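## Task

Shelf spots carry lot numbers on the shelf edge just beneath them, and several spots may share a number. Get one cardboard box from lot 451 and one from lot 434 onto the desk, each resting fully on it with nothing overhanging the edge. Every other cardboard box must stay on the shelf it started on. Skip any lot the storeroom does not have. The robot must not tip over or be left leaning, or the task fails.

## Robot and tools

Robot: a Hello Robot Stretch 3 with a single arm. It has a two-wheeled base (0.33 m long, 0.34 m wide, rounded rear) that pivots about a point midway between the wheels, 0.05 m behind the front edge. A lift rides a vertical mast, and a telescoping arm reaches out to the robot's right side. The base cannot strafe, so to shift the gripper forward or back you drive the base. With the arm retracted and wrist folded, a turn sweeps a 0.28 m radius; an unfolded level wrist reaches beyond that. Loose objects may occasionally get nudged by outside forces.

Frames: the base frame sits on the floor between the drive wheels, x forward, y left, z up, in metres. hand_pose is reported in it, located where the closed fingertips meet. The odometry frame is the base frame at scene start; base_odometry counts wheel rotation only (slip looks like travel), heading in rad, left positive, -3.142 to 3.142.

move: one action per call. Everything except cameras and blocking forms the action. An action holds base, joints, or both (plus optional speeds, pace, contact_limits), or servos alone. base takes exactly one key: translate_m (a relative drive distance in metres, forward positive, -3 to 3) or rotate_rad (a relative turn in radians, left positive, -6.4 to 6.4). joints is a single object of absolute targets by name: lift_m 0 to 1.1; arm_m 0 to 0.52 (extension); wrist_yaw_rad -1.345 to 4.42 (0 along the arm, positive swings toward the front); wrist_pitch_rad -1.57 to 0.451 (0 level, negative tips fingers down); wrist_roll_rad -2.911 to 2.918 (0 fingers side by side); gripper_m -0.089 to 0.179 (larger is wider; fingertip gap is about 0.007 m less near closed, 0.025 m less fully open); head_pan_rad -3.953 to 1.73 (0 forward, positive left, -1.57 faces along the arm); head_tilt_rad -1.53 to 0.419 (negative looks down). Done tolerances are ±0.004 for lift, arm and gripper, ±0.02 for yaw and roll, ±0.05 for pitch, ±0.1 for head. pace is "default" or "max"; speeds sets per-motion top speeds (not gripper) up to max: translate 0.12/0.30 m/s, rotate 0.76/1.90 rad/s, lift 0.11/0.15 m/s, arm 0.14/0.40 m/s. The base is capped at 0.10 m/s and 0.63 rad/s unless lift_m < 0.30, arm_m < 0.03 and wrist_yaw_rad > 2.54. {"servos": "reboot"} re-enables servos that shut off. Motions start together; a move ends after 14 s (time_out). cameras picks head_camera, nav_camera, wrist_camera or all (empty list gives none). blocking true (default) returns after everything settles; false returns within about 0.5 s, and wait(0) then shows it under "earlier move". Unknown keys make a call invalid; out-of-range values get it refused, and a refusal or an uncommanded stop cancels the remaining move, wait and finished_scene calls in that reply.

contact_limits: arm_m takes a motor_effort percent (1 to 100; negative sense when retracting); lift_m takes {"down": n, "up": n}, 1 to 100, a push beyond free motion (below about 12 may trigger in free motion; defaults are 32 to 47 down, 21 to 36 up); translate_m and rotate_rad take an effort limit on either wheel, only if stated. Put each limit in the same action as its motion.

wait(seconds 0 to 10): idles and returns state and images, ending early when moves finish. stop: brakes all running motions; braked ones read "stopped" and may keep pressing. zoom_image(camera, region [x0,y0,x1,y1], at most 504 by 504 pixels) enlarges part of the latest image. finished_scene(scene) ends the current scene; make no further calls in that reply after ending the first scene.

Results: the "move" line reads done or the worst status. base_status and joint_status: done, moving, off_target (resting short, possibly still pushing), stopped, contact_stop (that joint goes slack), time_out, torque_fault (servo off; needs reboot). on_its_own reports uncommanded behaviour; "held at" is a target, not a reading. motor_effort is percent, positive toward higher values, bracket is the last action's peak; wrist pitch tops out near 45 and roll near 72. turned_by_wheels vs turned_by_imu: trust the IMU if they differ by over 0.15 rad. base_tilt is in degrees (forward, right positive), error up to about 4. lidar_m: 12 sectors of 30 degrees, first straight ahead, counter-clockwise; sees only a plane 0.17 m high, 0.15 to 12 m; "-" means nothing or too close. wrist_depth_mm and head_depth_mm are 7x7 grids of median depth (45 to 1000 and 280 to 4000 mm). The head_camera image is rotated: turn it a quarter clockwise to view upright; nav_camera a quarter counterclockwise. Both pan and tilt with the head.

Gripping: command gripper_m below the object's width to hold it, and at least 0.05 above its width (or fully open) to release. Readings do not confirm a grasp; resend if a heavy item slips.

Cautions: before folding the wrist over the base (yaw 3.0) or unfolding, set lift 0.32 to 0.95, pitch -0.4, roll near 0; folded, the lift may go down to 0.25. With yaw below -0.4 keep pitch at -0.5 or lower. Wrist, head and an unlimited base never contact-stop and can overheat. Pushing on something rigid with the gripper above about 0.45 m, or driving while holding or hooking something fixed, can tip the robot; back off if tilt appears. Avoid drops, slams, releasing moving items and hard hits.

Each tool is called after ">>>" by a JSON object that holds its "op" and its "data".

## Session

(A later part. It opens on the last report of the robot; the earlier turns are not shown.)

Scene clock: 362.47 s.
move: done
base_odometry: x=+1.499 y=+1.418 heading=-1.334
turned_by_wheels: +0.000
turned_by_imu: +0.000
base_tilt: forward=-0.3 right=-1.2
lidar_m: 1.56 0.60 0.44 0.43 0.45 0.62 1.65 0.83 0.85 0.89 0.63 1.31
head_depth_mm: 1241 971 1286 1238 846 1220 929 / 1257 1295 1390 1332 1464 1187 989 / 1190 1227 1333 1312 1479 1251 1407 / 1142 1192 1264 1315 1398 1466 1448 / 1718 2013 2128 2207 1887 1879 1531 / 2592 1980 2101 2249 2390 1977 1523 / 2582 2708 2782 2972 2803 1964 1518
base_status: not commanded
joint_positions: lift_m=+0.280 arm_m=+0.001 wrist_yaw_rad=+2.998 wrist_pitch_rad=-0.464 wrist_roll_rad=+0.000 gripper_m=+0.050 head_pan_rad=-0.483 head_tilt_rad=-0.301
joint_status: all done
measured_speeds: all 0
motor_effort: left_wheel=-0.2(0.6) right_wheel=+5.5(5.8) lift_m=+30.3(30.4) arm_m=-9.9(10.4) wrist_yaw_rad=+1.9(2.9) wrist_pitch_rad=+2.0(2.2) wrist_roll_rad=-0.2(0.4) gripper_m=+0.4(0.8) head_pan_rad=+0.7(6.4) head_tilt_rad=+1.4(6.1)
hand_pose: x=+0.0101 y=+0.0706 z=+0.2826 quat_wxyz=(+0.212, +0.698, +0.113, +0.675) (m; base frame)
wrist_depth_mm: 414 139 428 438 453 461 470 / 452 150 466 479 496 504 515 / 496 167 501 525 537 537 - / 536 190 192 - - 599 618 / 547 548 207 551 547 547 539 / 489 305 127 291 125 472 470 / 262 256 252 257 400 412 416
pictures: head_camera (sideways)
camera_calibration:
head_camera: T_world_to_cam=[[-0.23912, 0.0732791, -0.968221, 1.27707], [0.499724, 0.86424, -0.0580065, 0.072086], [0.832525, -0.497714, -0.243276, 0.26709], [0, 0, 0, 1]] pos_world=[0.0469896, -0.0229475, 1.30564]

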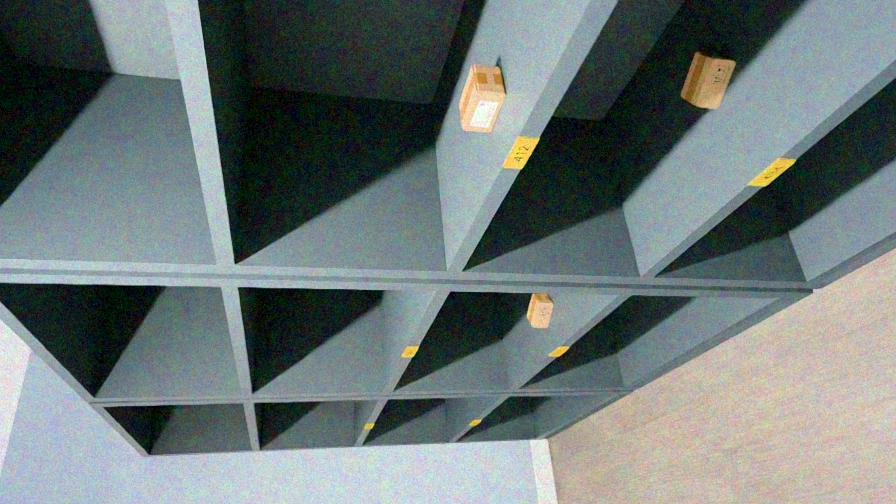

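>>> {"op": "move", "data": {"base": {"translate_m": 0.76}, "joints": {"head_pan_rad": -1.57, "head_tilt_rad": -0.6, "gripper_m": 0.175}, "pace": "max", "cameras": []}}

>>> {"op": "move", "data": {"joints": {"lift_m": 0.6}, "pace": "max", "cameras": ["head_camera"]}}

>>> {"op": "move", "data": {"joints": {"wrist_yaw_rad": 0, "wrist_pitch_rad": -0.4}, "pace": "max", "cameras": ["wrist_camera"]}}

Scene clock: 386.33 s.
move: done
base_odometry: x=+1.678 y=+0.679 heading=-1.334
turned_by_wheels: +0.000
turned_by_imu: +0.001
base_tilt: forward=-0.3 right=-1.1
lidar_m: 1.50 0.58 0.43 0.42 0.43 0.60 1.75 1.46 0.72 1.04 0.73 1.48
head_depth_mm: 846 930 923 706 1065 937 1104 / 850 934 906 697 1101 930 1167 / 851 930 893 691 1091 927 1157 / 849 930 880 682 1053 921 1155 / 851 938 869 1167 1075 943 1148 / 852 938 854 1175 1067 934 1143 / 852 936 839 1088 1068 933 1143
base_status: done
joint_positions: lift_m=+0.280 arm_m=+0.001 wrist_yaw_rad=+2.998 wrist_pitch_rad=-0.464 wrist_roll_rad=+0.000 gripper_m=+0.175 head_pan_rad=-1.570 head_tilt_rad=-0.601
joint_status: all done
measured_speeds: all 0
motor_effort: left_wheel=+1.9(12.5) right_wheel=+2.4(14.2) lift_m=+26.3(30.9) arm_m=-6.3(8.4) wrist_yaw_rad=+1.3(3.0) wrist_pitch_rad=+2.1(2.2) wrist_roll_rad=-0.2(0.3) gripper_m=+0.4(82.6) head_pan_rad=+3.9(5.2) head_tilt_rad=-0.4(7.7)
hand_pose: x=+0.0101 y=+0.0706 z=+0.2826 quat_wxyz=(+0.212, +0.698, +0.113, +0.675) (m; base frame)
wrist_depth_mm: 403 139 418 431 437 445 455 / 442 150 451 469 481 489 496 / 484 166 491 521 528 538 541 / 531 194 198 550 - - 602 / 553 149 221 550 552 570 539 / - 140 251 292 475 460 467 / 117 254 258 257 417 405 106
pictures: none
No camera images: "cameras" was empty.

Scene clock: 389.27 s.
move: done
base_odometry: x=+1.678 y=+0.679 heading=-1.334
turned_by_wheels: +0.000
turned_by_imu: +0.000
base_tilt: forward=-0.4 right=-1.0
lidar_m: 1.51 0.58 0.43 0.42 0.43 0.60 1.76 1.45 0.72 1.04 0.73 1.47
head_depth_mm: 847 936 921 707 1064 940 1105 / 847 932 909 699 1108 932 1164 / 848 934 893 691 1092 926 1163 / 849 933 881 683 1056 920 1156 / 850 935 868 1164 1080 944 1154 / 852 934 855 1168 1068 935 1146 / 855 936 842 1091 1058 930 1136
base_status: not commanded
joint_positions: lift_m=+0.600 arm_m=+0.001 wrist_yaw_rad=+2.998 wrist_pitch_rad=-0.464 wrist_roll_rad=+0.000 gripper_m=+0.175 head_pan_rad=-1.570 head_tilt_rad=-0.601
joint_status: all done
measured_speeds: all 0
motor_effort: left_wheel=+1.7(2.3) right_wheel=+2.4(2.6) lift_m=+27.9(35.1) arm_m=-4.1(6.3) wrist_yaw_rad=+1.6(3.0) wrist_pitch_rad=+2.1(2.2) wrist_roll_rad=+0.0(0.3) gripper_m=+0.4(1.3) head_pan_rad=+3.4(4.0) head_tilt_rad=+2.1(2.3)
hand_pose: x=+0.0101 y=+0.0706 z=+0.6025 quat_wxyz=(+0.212, +0.698, +0.113, +0.675) (m; base frame)
wrist_depth_mm: 403 139 417 429 438 447 462 / 438 150 455 468 474 489 497 / 483 166 487 517 527 530 539 / 526 189 194 - - - - / - 145 216 - - - - / - 124 244 - - 134 - / 117 728 300 750 743 718 107
pictures: head_camera (sideways)
camera_calibration:
head_camera: T_world_to_cam=[[-0.0466879, 0.521269, -0.852114, 1.12446], [0.997502, -0.0209436, -0.0674657, 0.0813304], [-0.0530142, -0.853135, -0.518989, 0.631322], [0, 0, 0, 1]] pos_world=[0.00484069, -0.0458427, 1.29131]

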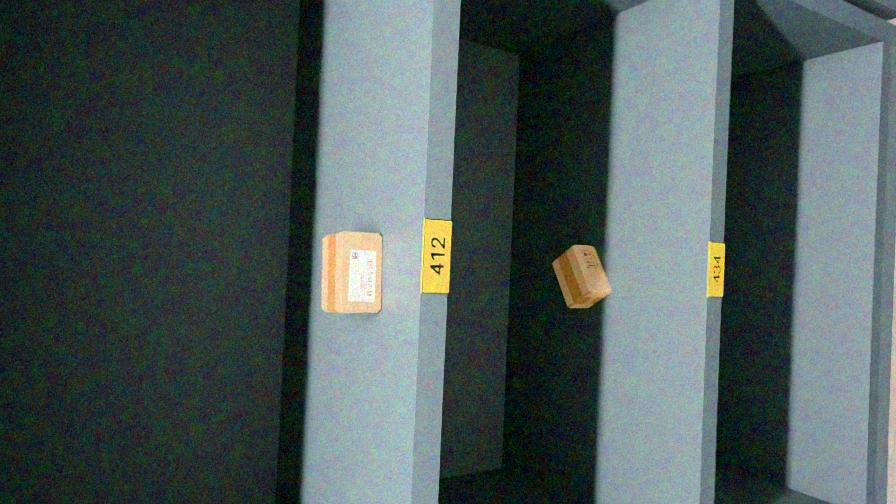

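Scene clock: 391.10 s.
move: done
base_odometry: x=+1.678 y=+0.679 heading=-1.334
turned_by_wheels: +0.000
turned_by_imu: +0.000
base_tilt: forward=-0.3 right=-1.2
lidar_m: 1.51 0.58 0.43 0.42 0.43 0.60 1.75 1.46 0.72 1.04 0.73 1.48
head_depth_mm: 847 931 923 706 1063 940 1103 / 848 932 905 699 1103 931 1171 / 848 932 897 692 1098 924 1165 / 849 936 878 682 1051 921 1158 / 850 933 869 1169 1075 942 1150 / 852 939 854 1173 1073 936 1146 / 853 936 841 1090 1066 933 1146
base_status: not commanded
joint_positions: lift_m=+0.600 arm_m=+0.001 wrist_yaw_rad=+0.003 wrist_pitch_rad=-0.420 wrist_roll_rad=+0.000 gripper_m=+0.175 head_pan_rad=-1.570 head_tilt_rad=-0.601
joint_status: all done
measured_speeds: all 0
motor_effort: left_wheel=+1.5(2.4) right_wheel=+2.1(2.8) lift_m=+23.7(28.0) arm_m=-3.4(4.8) wrist_yaw_rad=-3.5(7.3) wrist_pitch_rad=+3.3(5.8) wrist_roll_rad=-0.1(0.4) gripper_m=+0.5(1.2) head_pan_rad=+3.3(4.0) head_tilt_rad=+3.9(4.0)
hand_pose: x=-0.0208 y=-0.3697 z=+0.6122 quat_wxyz=(+0.692, +0.149, -0.691, -0.147) (m; base frame)
wrist_depth_mm: 487 - - - - 694 - / 490 - - 529 543 532 528 / 447 442 437 435 428 425 424 / 473 - - 411 401 391 381 / 515 146 - - - - - / - 125 - - - - - / - 680 - - - - 106
pictures: wrist_camera
camera_calibration:
wrist_camera: T_world_to_cam=[[-0.998878, -0.0398915, -0.0255231, -0.0133036], [-0.00250043, 0.582616, -0.812744, 0.745478], [0.0472917, -0.811768, -0.582062, 0.223385], [0, 0, 0, 1]] pos_world=[-0.021989, -0.253521, 0.735567]

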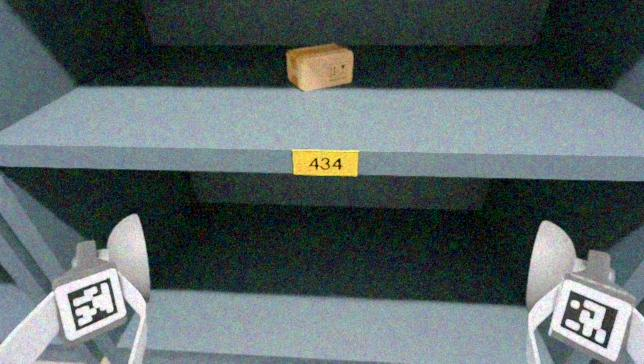

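>>> {"op": "move", "data": {"base": {"translate_m": -0.083}, "joints": {"wrist_yaw_rad": 0.5, "wrist_pitch_rad": -0.28, "lift_m": 0.536, "arm_m": 0.3}, "pace": "max", "cameras": ["wrist_camera"]}}

Scene clock: 415.73 s.
move: done
base_odometry: x=+1.658 y=+0.760 heading=-1.334
turned_by_wheels: +0.000
turned_by_imu: +0.000
base_tilt: forward=-0.3 right=-1.1
lidar_m: 1.51 0.58 0.43 0.42 0.43 0.60 1.76 1.40 0.68 1.04 0.77 1.51
head_depth_mm: 845 913 862 709 912 884 1008 / 848 931 911 700 1102 934 1115 / 849 929 901 692 1097 641 641 / 850 931 890 685 1086 680 1129 / 848 935 877 679 1029 888 1148 / 851 936 861 1168 1075 942 1147 / 851 937 847 1168 1062 932 1136
base_status: done
joint_positions: lift_m=+0.536 arm_m=+0.300 wrist_yaw_rad=+0.497 wrist_pitch_rad=-0.300 wrist_roll_rad=+0.000 gripper_m=+0.175 head_pan_rad=-1.570 head_tilt_rad=-0.599
joint_status: all done
measured_speeds: all 0
motor_effort: left_wheel=-5.8(11.8) right_wheel=-5.5(11.0) lift_m=+29.5(29.7) arm_m=+11.4(14.3) wrist_yaw_rad=+1.7(6.1) wrist_pitch_rad=+3.2(5.6) wrist_roll_rad=-0.2(0.3) gripper_m=+0.5(1.1) head_pan_rad=+3.4(4.0) head_tilt_rad=+2.6(4.1)
hand_pose: x=+0.0919 y=-0.6539 z=+0.5759 quat_wxyz=(+0.704, +0.275, -0.651, +0.069) (m; base frame)
wrist_depth_mm: 374 449 - - - - - / 383 463 - - - - - / 388 433 428 422 300 385 381 / 316 314 309 309 277 289 303 / 258 235 244 243 241 241 240 / 118 140 201 200 199 192 183 / 117 178 170 171 169 160 106
pictures: wrist_camera
camera_calibration:
wrist_camera: T_world_to_cam=[[-0.859128, -0.511331, -0.0209683, -0.236691], [-0.230201, 0.422724, -0.876534, 0.834886], [0.457062, -0.748228, -0.480884, -0.0881241], [0, 0, 0, 1]] pos_world=[0.0291226, -0.539891, 0.684465]

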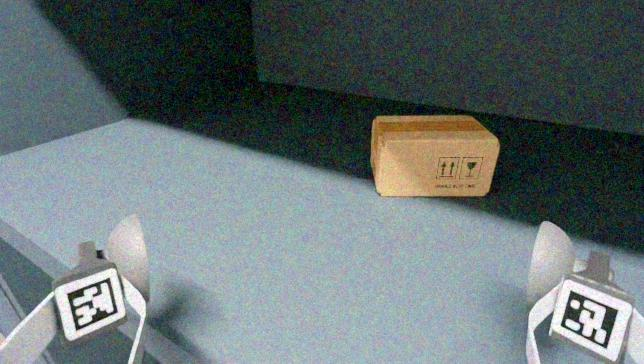

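>>> {"op": "move", "data": {"base": {"translate_m": -0.008}, "joints": {"arm_m": 0.438}, "contact_limits": {"arm_m": 35}, "cameras": ["wrist_camera"]}}

>>> {"op": "move", "data": {"joints": {"gripper_m": 0.04}, "cameras": ["wrist_camera"]}}

Scene clock: 428.97 s.
move: done
base_odometry: x=+1.657 y=+0.767 heading=-1.334
turned_by_wheels: +0.000
turned_by_imu: +0.000
base_tilt: forward=-0.4 right=-1.1
lidar_m: 1.52 0.58 0.43 0.42 0.44 0.60 1.76 1.39 0.67 1.04 0.79 1.50
head_depth_mm: 844 901 859 711 890 885 1018 / 846 929 915 701 1100 935 1118 / 853 931 899 692 1097 665 572 / 850 933 884 685 1088 870 1156 / 849 930 874 679 1011 916 1151 / 852 935 859 1170 1073 941 1149 / 854 935 849 1168 1069 935 1142
base_status: done
joint_positions: lift_m=+0.536 arm_m=+0.438 wrist_yaw_rad=+0.497 wrist_pitch_rad=-0.300 wrist_roll_rad=+0.000 gripper_m=+0.175 head_pan_rad=-1.570 head_tilt_rad=-0.599
joint_status: all done
measured_speeds: all 0
motor_effort: left_wheel=-6.8(9.7) right_wheel=-7.0(9.9) lift_m=+27.2(31.2) arm_m=+13.1(14.5) wrist_yaw_rad=+2.0(3.2) wrist_pitch_rad=+3.3(3.4) wrist_roll_rad=-0.1(0.3) gripper_m=+0.5(1.0) head_pan_rad=+3.2(3.8) head_tilt_rad=-0.1(1.9)
contact_limits: arm_m 35 (drawing in: default 31, maximum 55; extending or still: default 40, maximum 69)
hand_pose: x=+0.0919 y=-0.7919 z=+0.5759 quat_wxyz=(+0.704, +0.275, -0.651, +0.069) (m; base frame)
wrist_depth_mm: 383 460 - - - - - / 393 473 - - - - - / 397 430 424 395 381 - - / 312 313 310 205 305 303 286 / 257 234 233 166 167 239 238 / 117 140 200 176 179 191 183 / 162 167 171 169 169 159 106
pictures: wrist_camera
camera_calibration:
wrist_camera: T_world_to_cam=[[-0.859069, -0.511431, -0.0209336, -0.307348], [-0.230265, 0.422663, -0.876546, 0.893191], [0.457141, -0.748194, -0.480862, -0.191374], [0, 0, 0, 1]] pos_world=[0.0291225, -0.677891, 0.684465]

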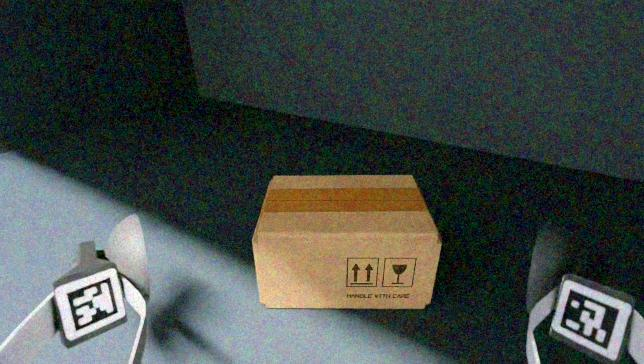

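Scene clock: 430.83 s.
move: done
base_odometry: x=+1.657 y=+0.767 heading=-1.334
turned_by_wheels: +0.000
turned_by_imu: +0.000
base_tilt: forward=-0.4 right=-1.2
lidar_m: 1.51 0.58 0.43 0.42 0.44 0.60 1.76 1.39 0.67 1.04 0.78 1.51
head_depth_mm: 845 906 867 708 889 884 1016 / 847 931 914 703 1100 932 1116 / 849 929 898 695 1100 665 575 / 846 933 886 685 1092 870 1158 / 851 935 871 677 1016 912 1160 / 853 935 860 1171 1068 938 1145 / 852 937 848 1168 1061 933 1138
base_status: not commanded
joint_positions: lift_m=+0.536 arm_m=+0.438 wrist_yaw_rad=+0.497 wrist_pitch_rad=-0.300 wrist_roll_rad=+0.000 gripper_m=+0.041 head_pan_rad=-1.570 head_tilt_rad=-0.599
joint_status: all done
measured_speeds: all 0
motor_effort: left_wheel=-6.3(7.3) right_wheel=-6.4(7.6) lift_m=+23.6(27.1) arm_m=+12.1(13.3) wrist_yaw_rad=+2.2(3.1) wrist_pitch_rad=+3.2(3.4) wrist_roll_rad=-0.1(0.3) gripper_m=-14.0(86.2) head_pan_rad=+2.8(3.6) head_tilt_rad=-0.6(1.0)
contact_limits: arm_m 35 (drawing in: default 31, maximum 55; extending or still: default 40, maximum 69)
hand_pose: x=+0.0919 y=-0.7919 z=+0.5759 quat_wxyz=(+0.704, +0.275, -0.651, +0.069) (m; base frame)
wrist_depth_mm: 380 455 - - - - - / 394 465 - - - - - / 395 429 427 394 389 - - / 314 312 311 206 305 303 288 / 247 244 159 168 166 240 238 / 202 201 132 179 144 198 197 / 177 161 165 169 165 159 168
pictures: wrist_camera
camera_calibration:
wrist_camera: T_world_to_cam=[[-0.859076, -0.511419, -0.0209635, -0.307319], [-0.230197, 0.422614, -0.876588, 0.893184], [0.457163, -0.74823, -0.480785, -0.191451], [0, 0, 0, 1]] pos_world=[0.0291225, -0.677891, 0.684465]

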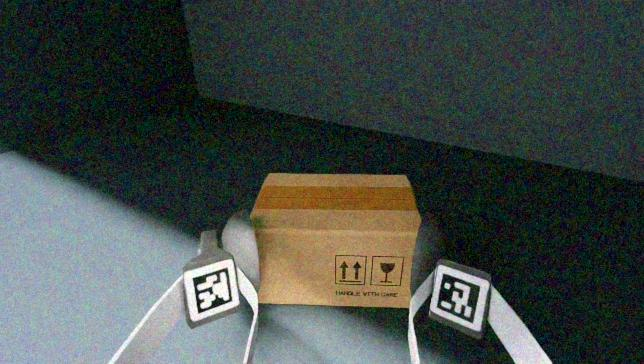

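>>> {"op": "move", "data": {"joints": {"lift_m": 0.59}, "pace": "max", "cameras": []}}

>>> {"op": "move", "data": {"joints": {"arm_m": 0.0}, "cameras": ["wrist_camera"]}}

>>> {"op": "move", "data": {"base": {"translate_m": -1.28}, "joints": {"wrist_yaw_rad": 1.57, "lift_m": 0.75}, "pace": "max", "cameras": ["wrist_camera"]}}

>>> {"op": "move", "data": {"base": {"translate_m": -0.49}, "pace": "max", "cameras": []}}

>>> {"op": "move", "data": {"base": {"rotate_rad": 1.571}, "pace": "max", "cameras": []}}

Scene clock: 463.30 s.
move: done
base_odometry: x=+1.657 y=+0.767 heading=-1.334
turned_by_wheels: +0.000
turned_by_imu: +0.000
base_tilt: forward=-0.3 right=-1.2
lidar_m: 1.51 0.58 0.43 0.42 0.44 0.60 1.76 1.39 0.67 1.04 0.78 1.51
head_depth_mm: 846 901 862 710 892 884 1016 / 847 928 916 701 1104 934 1042 / 846 932 899 694 735 610 1104 / 848 935 882 686 782 896 1154 / 849 934 871 679 992 917 1147 / 853 931 863 1165 1077 939 1148 / 852 937 846 1174 1068 937 1140
base_status: not commanded
joint_positions: lift_m=+0.590 arm_m=+0.438 wrist_yaw_rad=+0.497 wrist_pitch_rad=-0.304 wrist_roll_rad=+0.000 gripper_m=+0.041 head_pan_rad=-1.570 head_tilt_rad=-0.599
joint_status: all done
measured_speeds: all 0
motor_effort: left_wheel=-6.8(7.3) right_wheel=-7.2(7.2) lift_m=+31.1(33.6) arm_m=+9.7(11.0) wrist_yaw_rad=+2.1(2.9) wrist_pitch_rad=+4.1(4.3) wrist_roll_rad=-0.2(0.3) gripper_m=-13.8(14.3) head_pan_rad=+2.1(3.2) head_tilt_rad=-2.2(2.3)
contact_limits: arm_m 35 (drawing in: default 31, maximum 55; extending or still: default 40, maximum 69)
hand_pose: x=+0.0917 y=-0.7915 z=+0.6289 quat_wxyz=(+0.704, +0.276, -0.651, +0.068) (m; base frame)
wrist_depth_mm: 379 457 - - - - - / 392 472 - - - - - / 404 484 527 - - - - / 404 421 415 215 371 - - / 332 332 159 169 165 324 309 / 274 282 132 177 144 269 267 / 233 218 224 230 223 216 228
pictures: none
No camera images: "cameras" was empty.

Scene clock: 467.70 s.
move: done
base_odometry: x=+1.657 y=+0.767 heading=-1.334
turned_by_wheels: +0.000
turned_by_imu: +0.000
base_tilt: forward=-0.3 right=-1.1
lidar_m: 1.51 0.58 0.43 0.42 0.44 0.60 1.76 1.39 0.67 1.04 0.78 1.51
head_depth_mm: 845 902 861 711 894 887 1019 / 850 934 914 702 1107 933 1127 / 849 931 902 694 1099 930 1167 / 848 932 887 685 1089 923 1160 / 852 933 876 679 1079 915 1113 / 855 935 860 1167 1073 943 624 / 851 935 851 1171 1067 937 1146
base_status: not commanded
joint_positions: lift_m=+0.590 arm_m=+0.001 wrist_yaw_rad=+0.497 wrist_pitch_rad=-0.304 wrist_roll_rad=+0.000 gripper_m=+0.041 head_pan_rad=-1.570 head_tilt_rad=-0.599
joint_status: all done
measured_speeds: all 0
motor_effort: left_wheel=-6.1(7.3) right_wheel=-6.3(7.6) lift_m=+25.0(31.9) arm_m=-12.1(15.2) wrist_yaw_rad=+2.6(3.4) wrist_pitch_rad=+4.0(4.2) wrist_roll_rad=-0.2(0.4) gripper_m=-13.1(14.4) head_pan_rad=+2.8(3.2) head_tilt_rad=-3.8(4.3)
hand_pose: x=+0.0917 y=-0.3541 z=+0.6289 quat_wxyz=(+0.704, +0.276, -0.651, +0.068) (m; base frame)
wrist_depth_mm: - 555 - - - - - / - 882 - - - - - / - - 538 534 529 523 515 / - - 627 214 411 416 411 / - - 159 169 164 358 338 / - 976 132 176 144 - - / 856 787 799 - - 107 -
pictures: wrist_camera
camera_calibration:
wrist_camera: T_world_to_cam=[[-0.859126, -0.511328, -0.0211171, -0.0823639], [-0.232012, 0.425939, -0.874498, 0.754634], [0.45615, -0.746405, -0.484569, 0.164854], [0, 0, 0, 1]] pos_world=[0.0291249, -0.240495, 0.738069]

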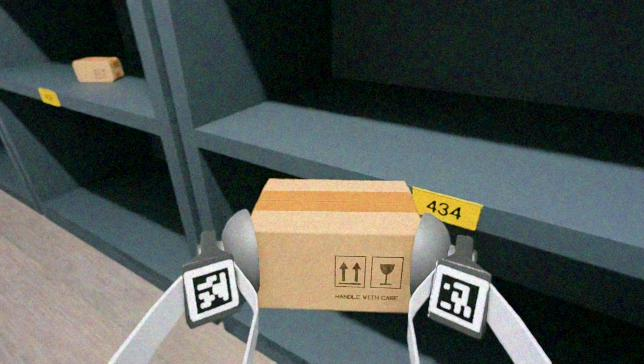

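Scene clock: 481.47 s.
move: done
base_odometry: x=+1.356 y=+2.011 heading=-1.334
turned_by_wheels: +0.000
turned_by_imu: -0.001
base_tilt: forward=-0.3 right=-1.3
lidar_m: 1.60 0.61 0.45 0.44 0.46 0.64 1.04 1.09 1.51 0.57 1.06 1.02
head_depth_mm: 2760 2898 2945 2512 1887 1499 1250 / 2721 2985 3274 2522 1869 1494 1237 / 2689 2984 3248 2475 1865 1483 1231 / 799 504 562 636 747 918 1177 / 829 913 871 676 1079 916 1149 / 832 913 860 673 1067 912 1145 / 831 917 846 663 1061 907 1141
base_status: done
joint_positions: lift_m=+0.750 arm_m=+0.001 wrist_yaw_rad=+1.568 wrist_pitch_rad=-0.305 wrist_roll_rad=+0.000 gripper_m=+0.041 head_pan_rad=-1.570 head_tilt_rad=-0.600
joint_status: all done
measured_speeds: all 0
motor_effort: left_wheel=-4.6(10.6) right_wheel=-5.2(14.3) lift_m=+24.7(34.9) arm_m=+1.8(12.7) wrist_yaw_rad=+1.4(7.9) wrist_pitch_rad=+4.2(4.3) wrist_roll_rad=+0.1(0.4) gripper_m=-13.5(14.5) head_pan_rad=+2.0(3.0) head_tilt_rad=-4.3(6.2)
hand_pose: x=+0.2158 y=-0.1464 z=+0.7888 quat_wxyz=(+0.571, +0.569, -0.419, +0.417) (m; base frame)
wrist_depth_mm: - - - - - - - / - - - - - - - / - - - - - - - / - - - 214 - - - / - - 158 169 166 - - / - - 132 176 144 - - / - 914 976 - 974 117 -
pictures: wrist_camera
camera_calibration:
wrist_camera: T_world_to_cam=[[0.0363199, -0.999117, -0.0211419, -0.130799], [-0.485599, 0.000845711, -0.874181, 0.826963], [0.873427, 0.0420167, -0.48514, 0.366533], [0, 0, 0, 1]] pos_world=[0.0861831, -0.146784, 0.89797]

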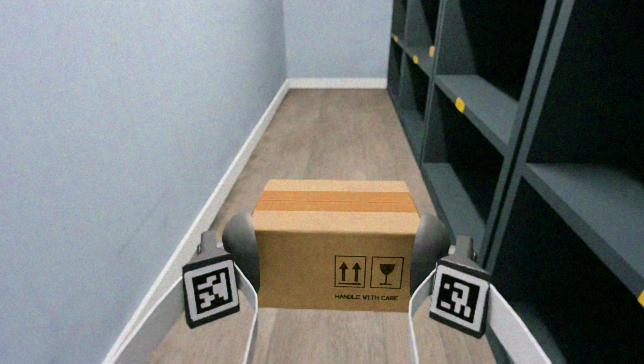

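Scene clock: 487.33 s.
move: done
base_odometry: x=+1.240 y=+2.488 heading=-1.333
turned_by_wheels: +0.000
turned_by_imu: -0.001
base_tilt: forward=-0.4 right=-1.2
lidar_m: 1.64 0.63 0.46 0.45 0.47 0.58 0.56 0.58 0.80 2.32 0.73 1.45
head_depth_mm: 1689 1642 1605 1566 1525 1412 1244 / 2590 2475 2362 2199 1851 1478 1241 / 2725 2999 3214 2501 1858 1471 1240 / 2748 3035 3209 2474 1831 1464 1229 / 2745 3022 3238 2412 1829 1448 1222 / 2740 2987 3231 2412 1815 1453 1219 / 2757 2911 3223 2392 1741 1371 1206
base_status: done
joint_positions: lift_m=+0.750 arm_m=+0.001 wrist_yaw_rad=+1.568 wrist_pitch_rad=-0.305 wrist_roll_rad=+0.000 gripper_m=+0.041 head_pan_rad=-1.570 head_tilt_rad=-0.600
joint_status: not commanded
measured_speeds: all 0
motor_effort: left_wheel=-1.8(10.5) right_wheel=-8.6(14.4) lift_m=+25.3(25.9) arm_m=+7.5(7.7) wrist_yaw_rad=+1.0(3.2) wrist_pitch_rad=+4.3(4.3) wrist_roll_rad=+0.3(0.3) gripper_m=-13.8(14.1) head_pan_rad=+1.2(2.3) head_tilt_rad=-5.3(6.1)
hand_pose: x=+0.2158 y=-0.1464 z=+0.7888 quat_wxyz=(+0.571, +0.569, -0.419, +0.417) (m; base frame)
wrist_depth_mm: - - - - - - - / - - - - - - - / - - - - - - - / - - - 214 - - - / - - 159 169 166 - - / - - 132 177 144 - - / - 934 973 - 962 117 -
pictures: none
No camera images: "cameras" was empty.

Scene clock: 490.77 s.
move: done
base_odometry: x=+1.240 y=+2.488 heading=+0.237
turned_by_wheels: +1.571
turned_by_imu: +1.546
base_tilt: forward=-0.4 right=-1.1
lidar_m: 0.45 0.47 0.58 0.56 0.58 0.79 2.22 0.73 1.44 1.72 0.63 0.46
head_depth_mm: 1881 1973 2137 1546 1687 1458 1251 / 2709 2800 2351 2391 1865 1496 1245 / 3452 3798 3510 2469 1848 1477 1235 / 3443 3806 3690 2448 1839 1470 1229 / 3344 3660 3387 2455 1820 1464 1216 / 1896 1956 2024 2056 1759 1456 1220 / 1274 1288 1329 1358 1390 1362 1213
base_status: done
joint_positions: lift_m=+0.750 arm_m=+0.001 wrist_yaw_rad=+1.568 wrist_pitch_rad=-0.305 wrist_roll_rad=+0.000 gripper_m=+0.041 head_pan_rad=-1.570 head_tilt_rad=-0.600
joint_status: not commanded
measured_speeds: all 0
motor_effort: left_wheel=-8.3(13.8) right_wheel=+8.5(11.9) lift_m=+25.7(26.3) arm_m=+3.0(8.8) wrist_yaw_rad=+1.2(3.6) wrist_pitch_rad=+4.2(4.3) wrist_roll_rad=+0.0(0.3) gripper_m=-13.4(14.1) head_pan_rad=+1.3(2.1) head_tilt_rad=-4.6(5.8)
hand_pose: x=+0.2158 y=-0.1464 z=+0.7888 quat_wxyz=(+0.571, +0.569, -0.419, +0.417) (m; base frame)
wrist_depth_mm: 343 338 333 331 327 324 322 / 367 362 359 353 351 345 344 / 398 393 387 380 377 370 368 / 430 425 414 215 402 400 394 / 473 465 159 169 165 435 428 / 523 505 132 176 145 468 470 / - - 533 530 534 122 526
pictures: none
No camera images: "cameras" was empty.

>>> {"op": "move", "data": {"base": {"translate_m": -1.3}, "pace": "max", "cameras": []}}

>>> {"op": "move", "data": {"base": {"translate_m": -0.8}, "joints": {"lift_m": 0.8}, "pace": "max", "cameras": []}}

>>> {"op": "move", "data": {"base": {"rotate_rad": -1.571}, "pace": "max", "cameras": []}}

>>> {"op": "move", "data": {"base": {"translate_m": 1.15}, "pace": "max", "cameras": ["head_camera", "wrist_camera"]}}

Scene clock: 517.13 s.
move: done
base_odometry: x=-0.023 y=+2.182 heading=+0.237
turned_by_wheels: +0.000
turned_by_imu: -0.001
base_tilt: forward=-0.4 right=-1.2
lidar_m: 1.73 0.79 0.58 0.56 0.58 0.80 2.01 1.78 2.60 1.05 0.53 0.65
head_depth_mm: 3397 3726 3713 2525 1885 1492 1250 / 3333 3684 3761 2502 1854 1485 1237 / 3410 3685 3584 2495 1855 1479 1238 / 3431 3728 3717 2453 1829 1470 1235 / 2335 2475 2620 2290 1826 1455 1221 / 1163 1207 1235 1275 1335 1353 1185 / 776 794 808 826 846 872 894
base_status: done
joint_positions: lift_m=+0.750 arm_m=+0.001 wrist_yaw_rad=+1.568 wrist_pitch_rad=-0.305 wrist_roll_rad=+0.000 gripper_m=+0.041 head_pan_rad=-1.570 head_tilt_rad=-0.600
joint_status: not commanded
measured_speeds: all 0
motor_effort: left_wheel=-6.8(12.5) right_wheel=-2.9(11.8) lift_m=+26.9(27.7) arm_m=-6.1(13.5) wrist_yaw_rad=+1.6(3.5) wrist_pitch_rad=+4.1(4.3) wrist_roll_rad=-0.1(0.4) gripper_m=-13.4(14.3) head_pan_rad=+0.5(2.1) head_tilt_rad=-3.7(5.7)
hand_pose: x=+0.2158 y=-0.1464 z=+0.7888 quat_wxyz=(+0.571, +0.569, -0.419, +0.417) (m; base frame)
wrist_depth_mm: - - - - - - - / - - - - - - - / - - - - - - - / - - - 215 - - - / - - 159 169 166 - - / - - 132 177 144 - - / - 969 964 - 975 107 -
pictures: none
No camera images: "cameras" was empty.

Scene clock: 526.10 s.
move: done
base_odometry: x=-0.801 y=+1.994 heading=+0.237
turned_by_wheels: +0.000
turned_by_imu: -0.001
base_tilt: forward=-0.4 right=-1.1
lidar_m: 2.16 0.80 0.58 0.56 0.58 0.80 1.22 1.19 1.14 3.70 1.51 1.16
head_depth_mm: 3365 3366 1745 1333 1879 1498 1273 / 3358 3754 3093 2492 1860 1493 1269 / 3457 3657 3733 2479 1861 1471 1233 / 3347 3667 3624 2458 1844 1480 1197 / 3443 3678 3660 2448 1832 1462 1222 / 3481 3682 3604 2395 1814 1456 1221 / 3048 3088 3088 2395 1799 1445 1215
base_status: done
joint_positions: lift_m=+0.800 arm_m=+0.001 wrist_yaw_rad=+1.568 wrist_pitch_rad=-0.306 wrist_roll_rad=+0.000 gripper_m=+0.041 head_pan_rad=-1.570 head_tilt_rad=-0.600
joint_status: all done
measured_speeds: all 0
motor_effort: left_wheel=-3.9(12.5) right_wheel=-5.2(12.1) lift_m=+30.7(35.9) arm_m=-0.5(6.2) wrist_yaw_rad=+1.3(3.1) wrist_pitch_rad=+4.3(4.4) wrist_roll_rad=+0.2(0.4) gripper_m=-13.7(14.2) head_pan_rad=+0.0(1.2) head_tilt_rad=-4.6(5.4)
hand_pose: x=+0.2157 y=-0.1464 z=+0.8386 quat_wxyz=(+0.571, +0.570, -0.419, +0.417) (m; base frame)
wrist_depth_mm: - - - - - 876 - / - - - - - - - / - - - - - - - / - - - 215 - - - / - - 159 169 166 - - / - - 132 177 145 - - / - - - - - - -
pictures: none
No camera images: "cameras" was empty.

Scene clock: 529.53 s.
move: done
base_odometry: x=-0.801 y=+1.994 heading=-1.333
turned_by_wheels: -1.571
turned_by_imu: -1.546
base_tilt: forward=-0.3 right=-1.3
lidar_m: 3.69 1.49 1.16 2.07 0.79 0.58 0.56 0.59 0.81 1.22 1.18 1.14
head_depth_mm: 999 1094 1215 1361 1504 1422 1273 / 992 1097 1214 1357 1554 1503 1273 / 998 1091 1215 1365 1562 1486 1241 / 998 1098 1215 1359 1571 1469 1193 / 1002 1099 1220 1368 1558 1459 1223 / 1004 1095 1219 1371 1572 1459 1221 / 995 1101 1220 1375 1568 1443 1219
base_status: done
joint_positions: lift_m=+0.800 arm_m=+0.001 wrist_yaw_rad=+1.568 wrist_pitch_rad=-0.306 wrist_roll_rad=+0.000 gripper_m=+0.041 head_pan_rad=-1.570 head_tilt_rad=-0.600
joint_status: not commanded
measured_speeds: all 0
motor_effort: left_wheel=+7.6(12.8) right_wheel=-9.9(13.2) lift_m=+31.0(31.9) arm_m=-6.9(6.9) wrist_yaw_rad=+1.1(2.8) wrist_pitch_rad=+4.2(4.4) wrist_roll_rad=-0.1(0.4) gripper_m=-13.0(14.2) head_pan_rad=-0.1(0.8) head_tilt_rad=-3.5(4.6)
hand_pose: x=+0.2157 y=-0.1464 z=+0.8386 quat_wxyz=(+0.571, +0.570, -0.419, +0.417) (m; base frame)
wrist_depth_mm: - - - - - - - / - - - - - - - / - - - - - - - / - - - 215 - - - / - - 159 169 167 - - / - - 132 176 145 - - / - - - - - - -
pictures: none
No camera images: "cameras" was empty.

Scene clock: 542.00 s.
move: done
base_odometry: x=-0.530 y=+0.877 heading=-1.333
turned_by_wheels: +0.000
turned_by_imu: +0.000
base_tilt: forward=-0.3 right=-1.2
lidar_m: 2.58 1.46 1.08 1.05 1.09 1.76 1.70 1.73 0.82 1.23 0.75 1.23
head_depth_mm: 1013 1111 1237 1186 841 691 1271 / 1009 1112 1231 1120 835 687 1267 / 1014 1112 1229 1111 830 700 1235 / 1017 1115 1232 1101 824 700 1200 / 1012 1117 1241 1092 815 694 1226 / 1020 1112 1236 1079 811 691 1213 / 1019 1117 1244 1069 805 687 1205
base_status: done
joint_positions: lift_m=+0.800 arm_m=+0.001 wrist_yaw_rad=+1.568 wrist_pitch_rad=-0.306 wrist_roll_rad=+0.000 gripper_m=+0.041 head_pan_rad=-1.570 head_tilt_rad=-0.600
joint_status: not commanded
measured_speeds: all 0
motor_effort: left_wheel=+7.4(11.8) right_wheel=+0.6(10.8) lift_m=+29.4(31.1) arm_m=-2.8(13.4) wrist_yaw_rad=+1.6(3.3) wrist_pitch_rad=+4.3(4.4) wrist_roll_rad=-0.1(0.3) gripper_m=-13.6(14.4) head_pan_rad=-0.2(1.2) head_tilt_rad=-2.9(4.5)
hand_pose: x=+0.2157 y=-0.1464 z=+0.8386 quat_wxyz=(+0.571, +0.570, -0.419, +0.417) (m; base frame)
wrist_depth_mm: - - - - - - - / - - - - - - - / - - - - - - - / - - - 214 - - - / - - 158 169 166 - - / - - 132 177 144 - - / - - - - - - -
pictures: head_camera (sideways), wrist_camera
camera_calibration:
head_camera: T_world_to_cam=[[-0.0467445, 0.520086, -0.852834, 1.12534], [0.997499, -0.0210087, -0.0674855, 0.0813531], [-0.0530152, -0.853856, -0.517803, 0.629753], [0, 0, 0, 1]] pos_world=[0.00484051, -0.0458484, 1.29131]
wrist_camera: T_world_to_cam=[[0.036311, -0.999116, -0.0211634, -0.129723], [-0.486032, 0.000847979, -0.873941, 0.870395], [0.873186, 0.0420198, -0.485572, 0.391173], [0, 0, 0, 1]] pos_world=[0.0861837, -0.146784, 0.94787]

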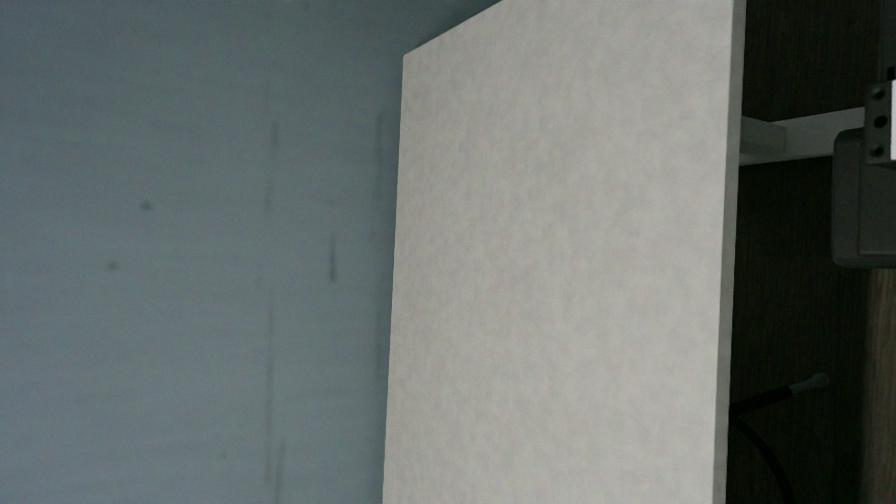

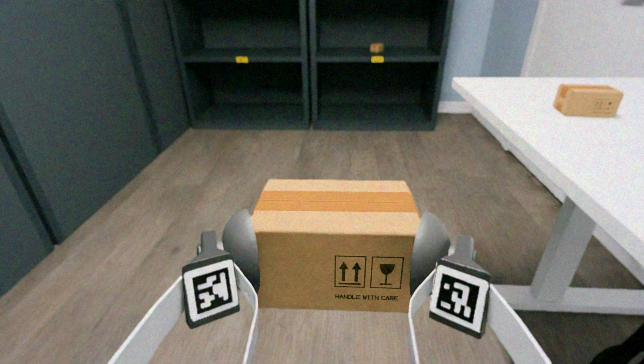

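>>> {"op": "move", "data": {"joints": {"wrist_yaw_rad": 0, "arm_m": 0.225, "lift_m": 0.745}, "pace": "max", "cameras": ["wrist_camera"]}}

>>> {"op": "move", "data": {"joints": {"lift_m": 0.711}, "speeds": {"lift_m": 0.04}, "contact_limits": {"lift_m": {"down": 14}}, "cameras": ["wrist_camera"]}}

Scene clock: 555.43 s.
move: done
base_odometry: x=-0.530 y=+0.877 heading=-1.333
turned_by_wheels: +0.000
turned_by_imu: +0.000
base_tilt: forward=-0.3 right=-1.1
lidar_m: 2.57 1.46 1.09 1.05 1.09 1.76 1.70 1.72 0.82 1.23 0.75 1.23
head_depth_mm: 1013 1105 1229 1192 844 688 339 / 1013 1109 1234 1119 835 398 336 / 1011 1115 1229 1109 474 443 1223 / 1010 1114 1236 1101 569 476 1228 / 1016 1118 1241 1089 815 692 1220 / 1014 1116 1240 1079 809 690 1213 / 1016 1120 1245 1067 806 685 1211
base_status: not commanded
joint_positions: lift_m=+0.745 arm_m=+0.225 wrist_yaw_rad=+0.002 wrist_pitch_rad=-0.306 wrist_roll_rad=+0.000 gripper_m=+0.041 head_pan_rad=-1.570 head_tilt_rad=-0.600
joint_status: all done
measured_speeds: all 0
motor_effort: left_wheel=+7.2(8.0) right_wheel=+0.4(1.4) lift_m=+29.2(29.6) arm_m=+10.6(15.2) wrist_yaw_rad=-3.1(11.8) wrist_pitch_rad=+4.3(4.5) wrist_roll_rad=+0.0(0.3) gripper_m=-13.1(14.2) head_pan_rad=-0.7(1.4) head_tilt_rad=-2.6(3.8)
hand_pose: x=-0.0209 y=-0.6071 z=+0.7835 quat_wxyz=(+0.699, +0.109, -0.698, -0.107) (m; base frame)
wrist_depth_mm: - - - - - - - / - - - - - - - / - - - - - - - / - - - 201 - - - / - - 155 169 163 - - / - - 132 176 144 - - / - - - - - 107 -
pictures: wrist_camera
camera_calibration:
wrist_camera: T_world_to_cam=[[-0.998903, -0.0417621, -0.0211976, -0.0229827], [-0.00179631, 0.486444, -0.87371, 1.01239], [0.0467994, -0.872713, -0.485985, 0.0181589], [0, 0, 0, 1]] pos_world=[-0.0219887, -0.477582, 0.892871]

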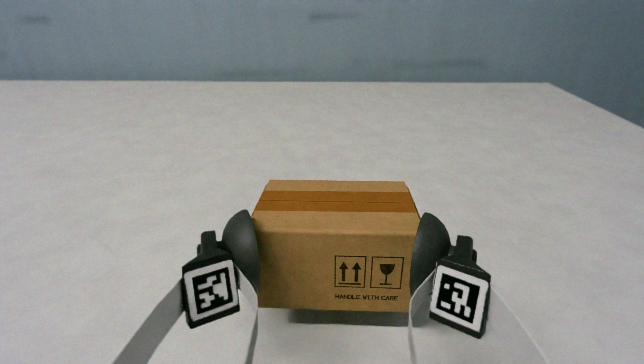

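Scene clock: 556.77 s.
move: done
base_odometry: x=-0.530 y=+0.877 heading=-1.333
turned_by_wheels: +0.000
turned_by_imu: +0.000
base_tilt: forward=-0.1 right=-1.2
lidar_m: 2.57 1.47 1.09 1.05 1.09 1.75 1.71 1.73 0.82 1.23 0.75 1.22
head_depth_mm: 1008 1103 1229 1193 844 689 1221 / 1013 1111 1238 1124 837 440 354 / 1012 1112 1239 1113 830 463 1204 / 1016 1113 1231 1102 757 486 1236 / 1015 1110 1238 1089 813 694 1219 / 1015 1114 1234 1077 811 688 1219 / 1020 1118 1242 1068 806 685 1210
base_status: not commanded
joint_positions: lift_m=+0.711 arm_m=+0.225 wrist_yaw_rad=+0.002 wrist_pitch_rad=-0.261 wrist_roll_rad=+0.000 gripper_m=+0.041 head_pan_rad=-1.570 head_tilt_rad=-0.600
joint_status: all done
measured_speeds: all 0
motor_effort: left_wheel=+7.3(7.7) right_wheel=+0.4(1.2) lift_m=+19.2(29.4) arm_m=+1.6(10.5) wrist_yaw_rad=-2.7(3.8) wrist_pitch_rad=-4.1(4.4) wrist_roll_rad=+0.0(0.3) gripper_m=-13.8(14.1) head_pan_rad=-1.1(1.6) head_tilt_rad=-3.0(3.7)
contact_limits: lift_m down 14 (down: maximum 72; up: maximum 65)
hand_pose: x=-0.0209 y=-0.6113 z=+0.7604 quat_wxyz=(+0.702, +0.093, -0.701, -0.091) (m; base frame)
wrist_depth_mm: - - - - - - - / - - - - - - - / - - - - - - - / - - - 195 - - - / - - 155 168 164 - - / - - 132 176 144 - - / - - - - - 107 -
pictures: wrist_camera
camera_calibration:
wrist_camera: T_world_to_cam=[[-0.998898, -0.0427671, -0.0193299, -0.0256701], [-0.00179429, 0.446363, -0.89485, 0.985796], [0.0468983, -0.89383, -0.445947, -0.0401749], [0, 0, 0, 1]] pos_world=[-0.0219889, -0.47703, 0.863728]

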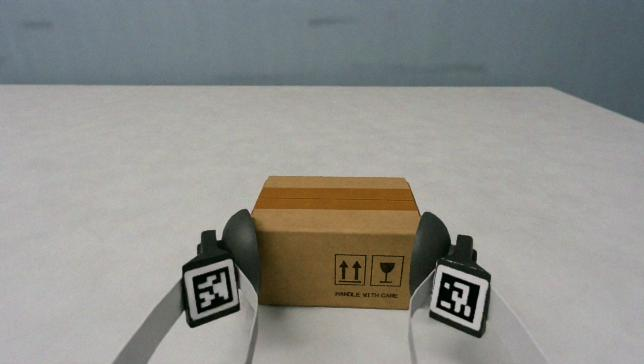

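>>> {"op": "move", "data": {"joints": {"lift_m": 0.718}, "cameras": []}}

>>> {"op": "move", "data": {"joints": {"gripper_m": 0.17}, "cameras": []}}

>>> {"op": "move", "data": {"joints": {"arm_m": 0.02, "head_pan_rad": -1.2, "head_tilt_rad": -0.4}, "cameras": ["wrist_camera", "nav_camera"]}}

Scene clock: 563.63 s.
move: done
base_odometry: x=-0.530 y=+0.877 heading=-1.333
turned_by_wheels: +0.000
turned_by_imu: +0.000
base_tilt: forward=-0.2 right=-1.1
lidar_m: 2.57 1.46 1.08 1.05 1.09 1.76 1.70 1.72 0.82 1.23 0.75 1.23
head_depth_mm: 1011 1110 1236 1190 840 691 1221 / 1007 1111 1228 1122 835 414 350 / 1009 1108 1236 1113 829 455 1232 / 1007 1115 1232 1103 755 484 1229 / 1010 1116 1242 1085 816 695 1220 / 1015 1112 1234 1082 813 688 1214 / 1015 1118 1236 1065 806 684 1210
base_status: not commanded
joint_positions: lift_m=+0.718 arm_m=+0.225 wrist_yaw_rad=+0.002 wrist_pitch_rad=-0.284 wrist_roll_rad=+0.000 gripper_m=+0.041 head_pan_rad=-1.570 head_tilt_rad=-0.600
joint_status: all done
measured_speeds: all 0
motor_effort: left_wheel=+7.4(7.7) right_wheel=+0.6(0.9) lift_m=+30.5(31.9) arm_m=-11.3(11.4) wrist_yaw_rad=-2.1(3.9) wrist_pitch_rad=+0.2(4.0) wrist_roll_rad=+0.0(0.3) gripper_m=-13.7(13.9) head_pan_rad=-1.2(1.5) head_tilt_rad=-2.9(3.5)
hand_pose: x=-0.0209 y=-0.6092 z=+0.7619 quat_wxyz=(+0.700, +0.101, -0.700, -0.099) (m; base frame)
wrist_depth_mm: - - - - - - - / - - - - - - - / - - - - - - - / - - - 196 - - - / - - 155 169 162 - - / - - 132 178 144 - - / - - - - - 107 -
pictures: none
No camera images: "cameras" was empty.

Scene clock: 565.47 s.
move: done
base_odometry: x=-0.530 y=+0.877 heading=-1.333
turned_by_wheels: +0.000
turned_by_imu: +0.000
base_tilt: forward=-0.3 right=-1.2
lidar_m: 2.57 1.46 1.08 1.05 1.09 1.76 1.70 1.72 0.82 1.23 0.75 1.23
head_depth_mm: 1012 1113 1230 1189 840 690 1216 / 1009 1109 1230 1118 837 414 351 / 1011 1110 1231 1106 827 456 1234 / 1012 1112 1234 1097 755 484 1229 / 1010 1112 1230 1087 817 693 1227 / 1014 1111 1237 1083 810 689 1208 / 1020 1119 1245 1069 805 684 1212
base_status: not commanded
joint_positions: lift_m=+0.718 arm_m=+0.225 wrist_yaw_rad=+0.002 wrist_pitch_rad=-0.293 wrist_roll_rad=+0.000 gripper_m=+0.170 head_pan_rad=-1.570 head_tilt_rad=-0.600
joint_status: all done
measured_speeds: all 0
motor_effort: left_wheel=+7.1(7.6) right_wheel=+0.6(1.3) lift_m=+28.6(31.2) arm_m=-11.1(11.8) wrist_yaw_rad=-2.3(4.0) wrist_pitch_rad=+2.0(2.1) wrist_roll_rad=-0.1(0.3) gripper_m=+0.6(82.1) head_pan_rad=-1.1(1.7) head_tilt_rad=-2.0(3.4)
hand_pose: x=-0.0209 y=-0.6083 z=+0.7596 quat_wxyz=(+0.700, +0.104, -0.699, -0.103) (m; base frame)
wrist_depth_mm: - - - - - - - / - - - - - - - / - - - - - - - / - - - 190 188 - - / - 143 169 166 165 - - / - 124 - 180 178 - - / - - - - - - 106
pictures: none
No camera images: "cameras" was empty.

Scene clock: 568.20 s.
move: done
base_odometry: x=-0.530 y=+0.877 heading=-1.333
turned_by_wheels: +0.000
turned_by_imu: +0.000
base_tilt: forward=-0.3 right=-1.4
lidar_m: 2.57 1.46 1.08 1.05 1.09 1.75 1.70 1.73 0.82 1.24 0.75 1.23
head_depth_mm: 997 1056 1111 1183 1117 815 643 / 1041 1099 1156 1232 1105 810 638 / 1072 1141 1211 1282 1094 806 638 / 1122 1185 1260 1356 1086 801 653 / 1164 1235 1318 1407 1077 794 673 / 1214 1294 1385 1472 1068 789 990 / 1269 1352 1463 1535 1059 785 1344
base_status: not commanded
joint_positions: lift_m=+0.718 arm_m=+0.020 wrist_yaw_rad=+0.002 wrist_pitch_rad=-0.294 wrist_roll_rad=+0.000 gripper_m=+0.170 head_pan_rad=-1.198 head_tilt_rad=-0.400
joint_status: all done
measured_speeds: all 0
motor_effort: left_wheel=+7.2(7.6) right_wheel=+0.7(1.3) lift_m=+25.2(28.8) arm_m=-12.6(14.7) wrist_yaw_rad=-2.4(3.9) wrist_pitch_rad=+2.0(2.2) wrist_roll_rad=-0.1(0.3) gripper_m=+0.9(1.2) head_pan_rad=-3.1(4.8) head_tilt_rad=+4.6(7.7)
hand_pose: x=-0.0209 y=-0.4032 z=+0.7594 quat_wxyz=(+0.700, +0.105, -0.699, -0.103) (m; base frame)
wrist_depth_mm: - - - - - - - / - - - - - - - / - - - 355 - - - / - - - - - - - / - 143 - - - - - / - 128 - - - - - / 116 980 995 977 984 909 106
pictures: nav_camera (sideways), wrist_camera
camera_calibration:
nav_camera: T_world_to_cam=[[0.148928, -0.333544, 0.930897, -1.16938], [-0.925286, -0.379075, 0.012206, 0.0399024], [0.348808, -0.863163, -0.365078, 0.426219], [0, 0, 0, 1]] pos_world=[0.0624058, -0.00701788, 1.24369]
wrist_camera: T_world_to_cam=[[-0.998898, -0.0421042, -0.020728, -0.0154622], [-0.00179543, 0.475643, -0.879637, 0.892343], [0.0468955, -0.87863, -0.475194, 0.173702], [0, 0, 0, 1]] pos_world=[-0.0219888, -0.272468, 0.867159]

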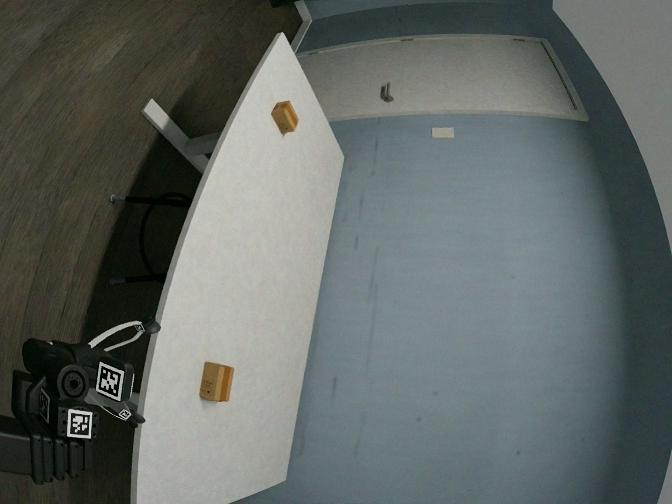

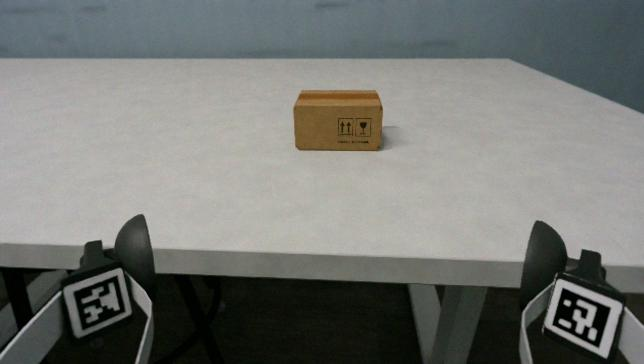

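Both boxes are on the desk.

>>> {"op": "finished_scene", "data": {"scene": 2}}

The scene is finished: the task was done.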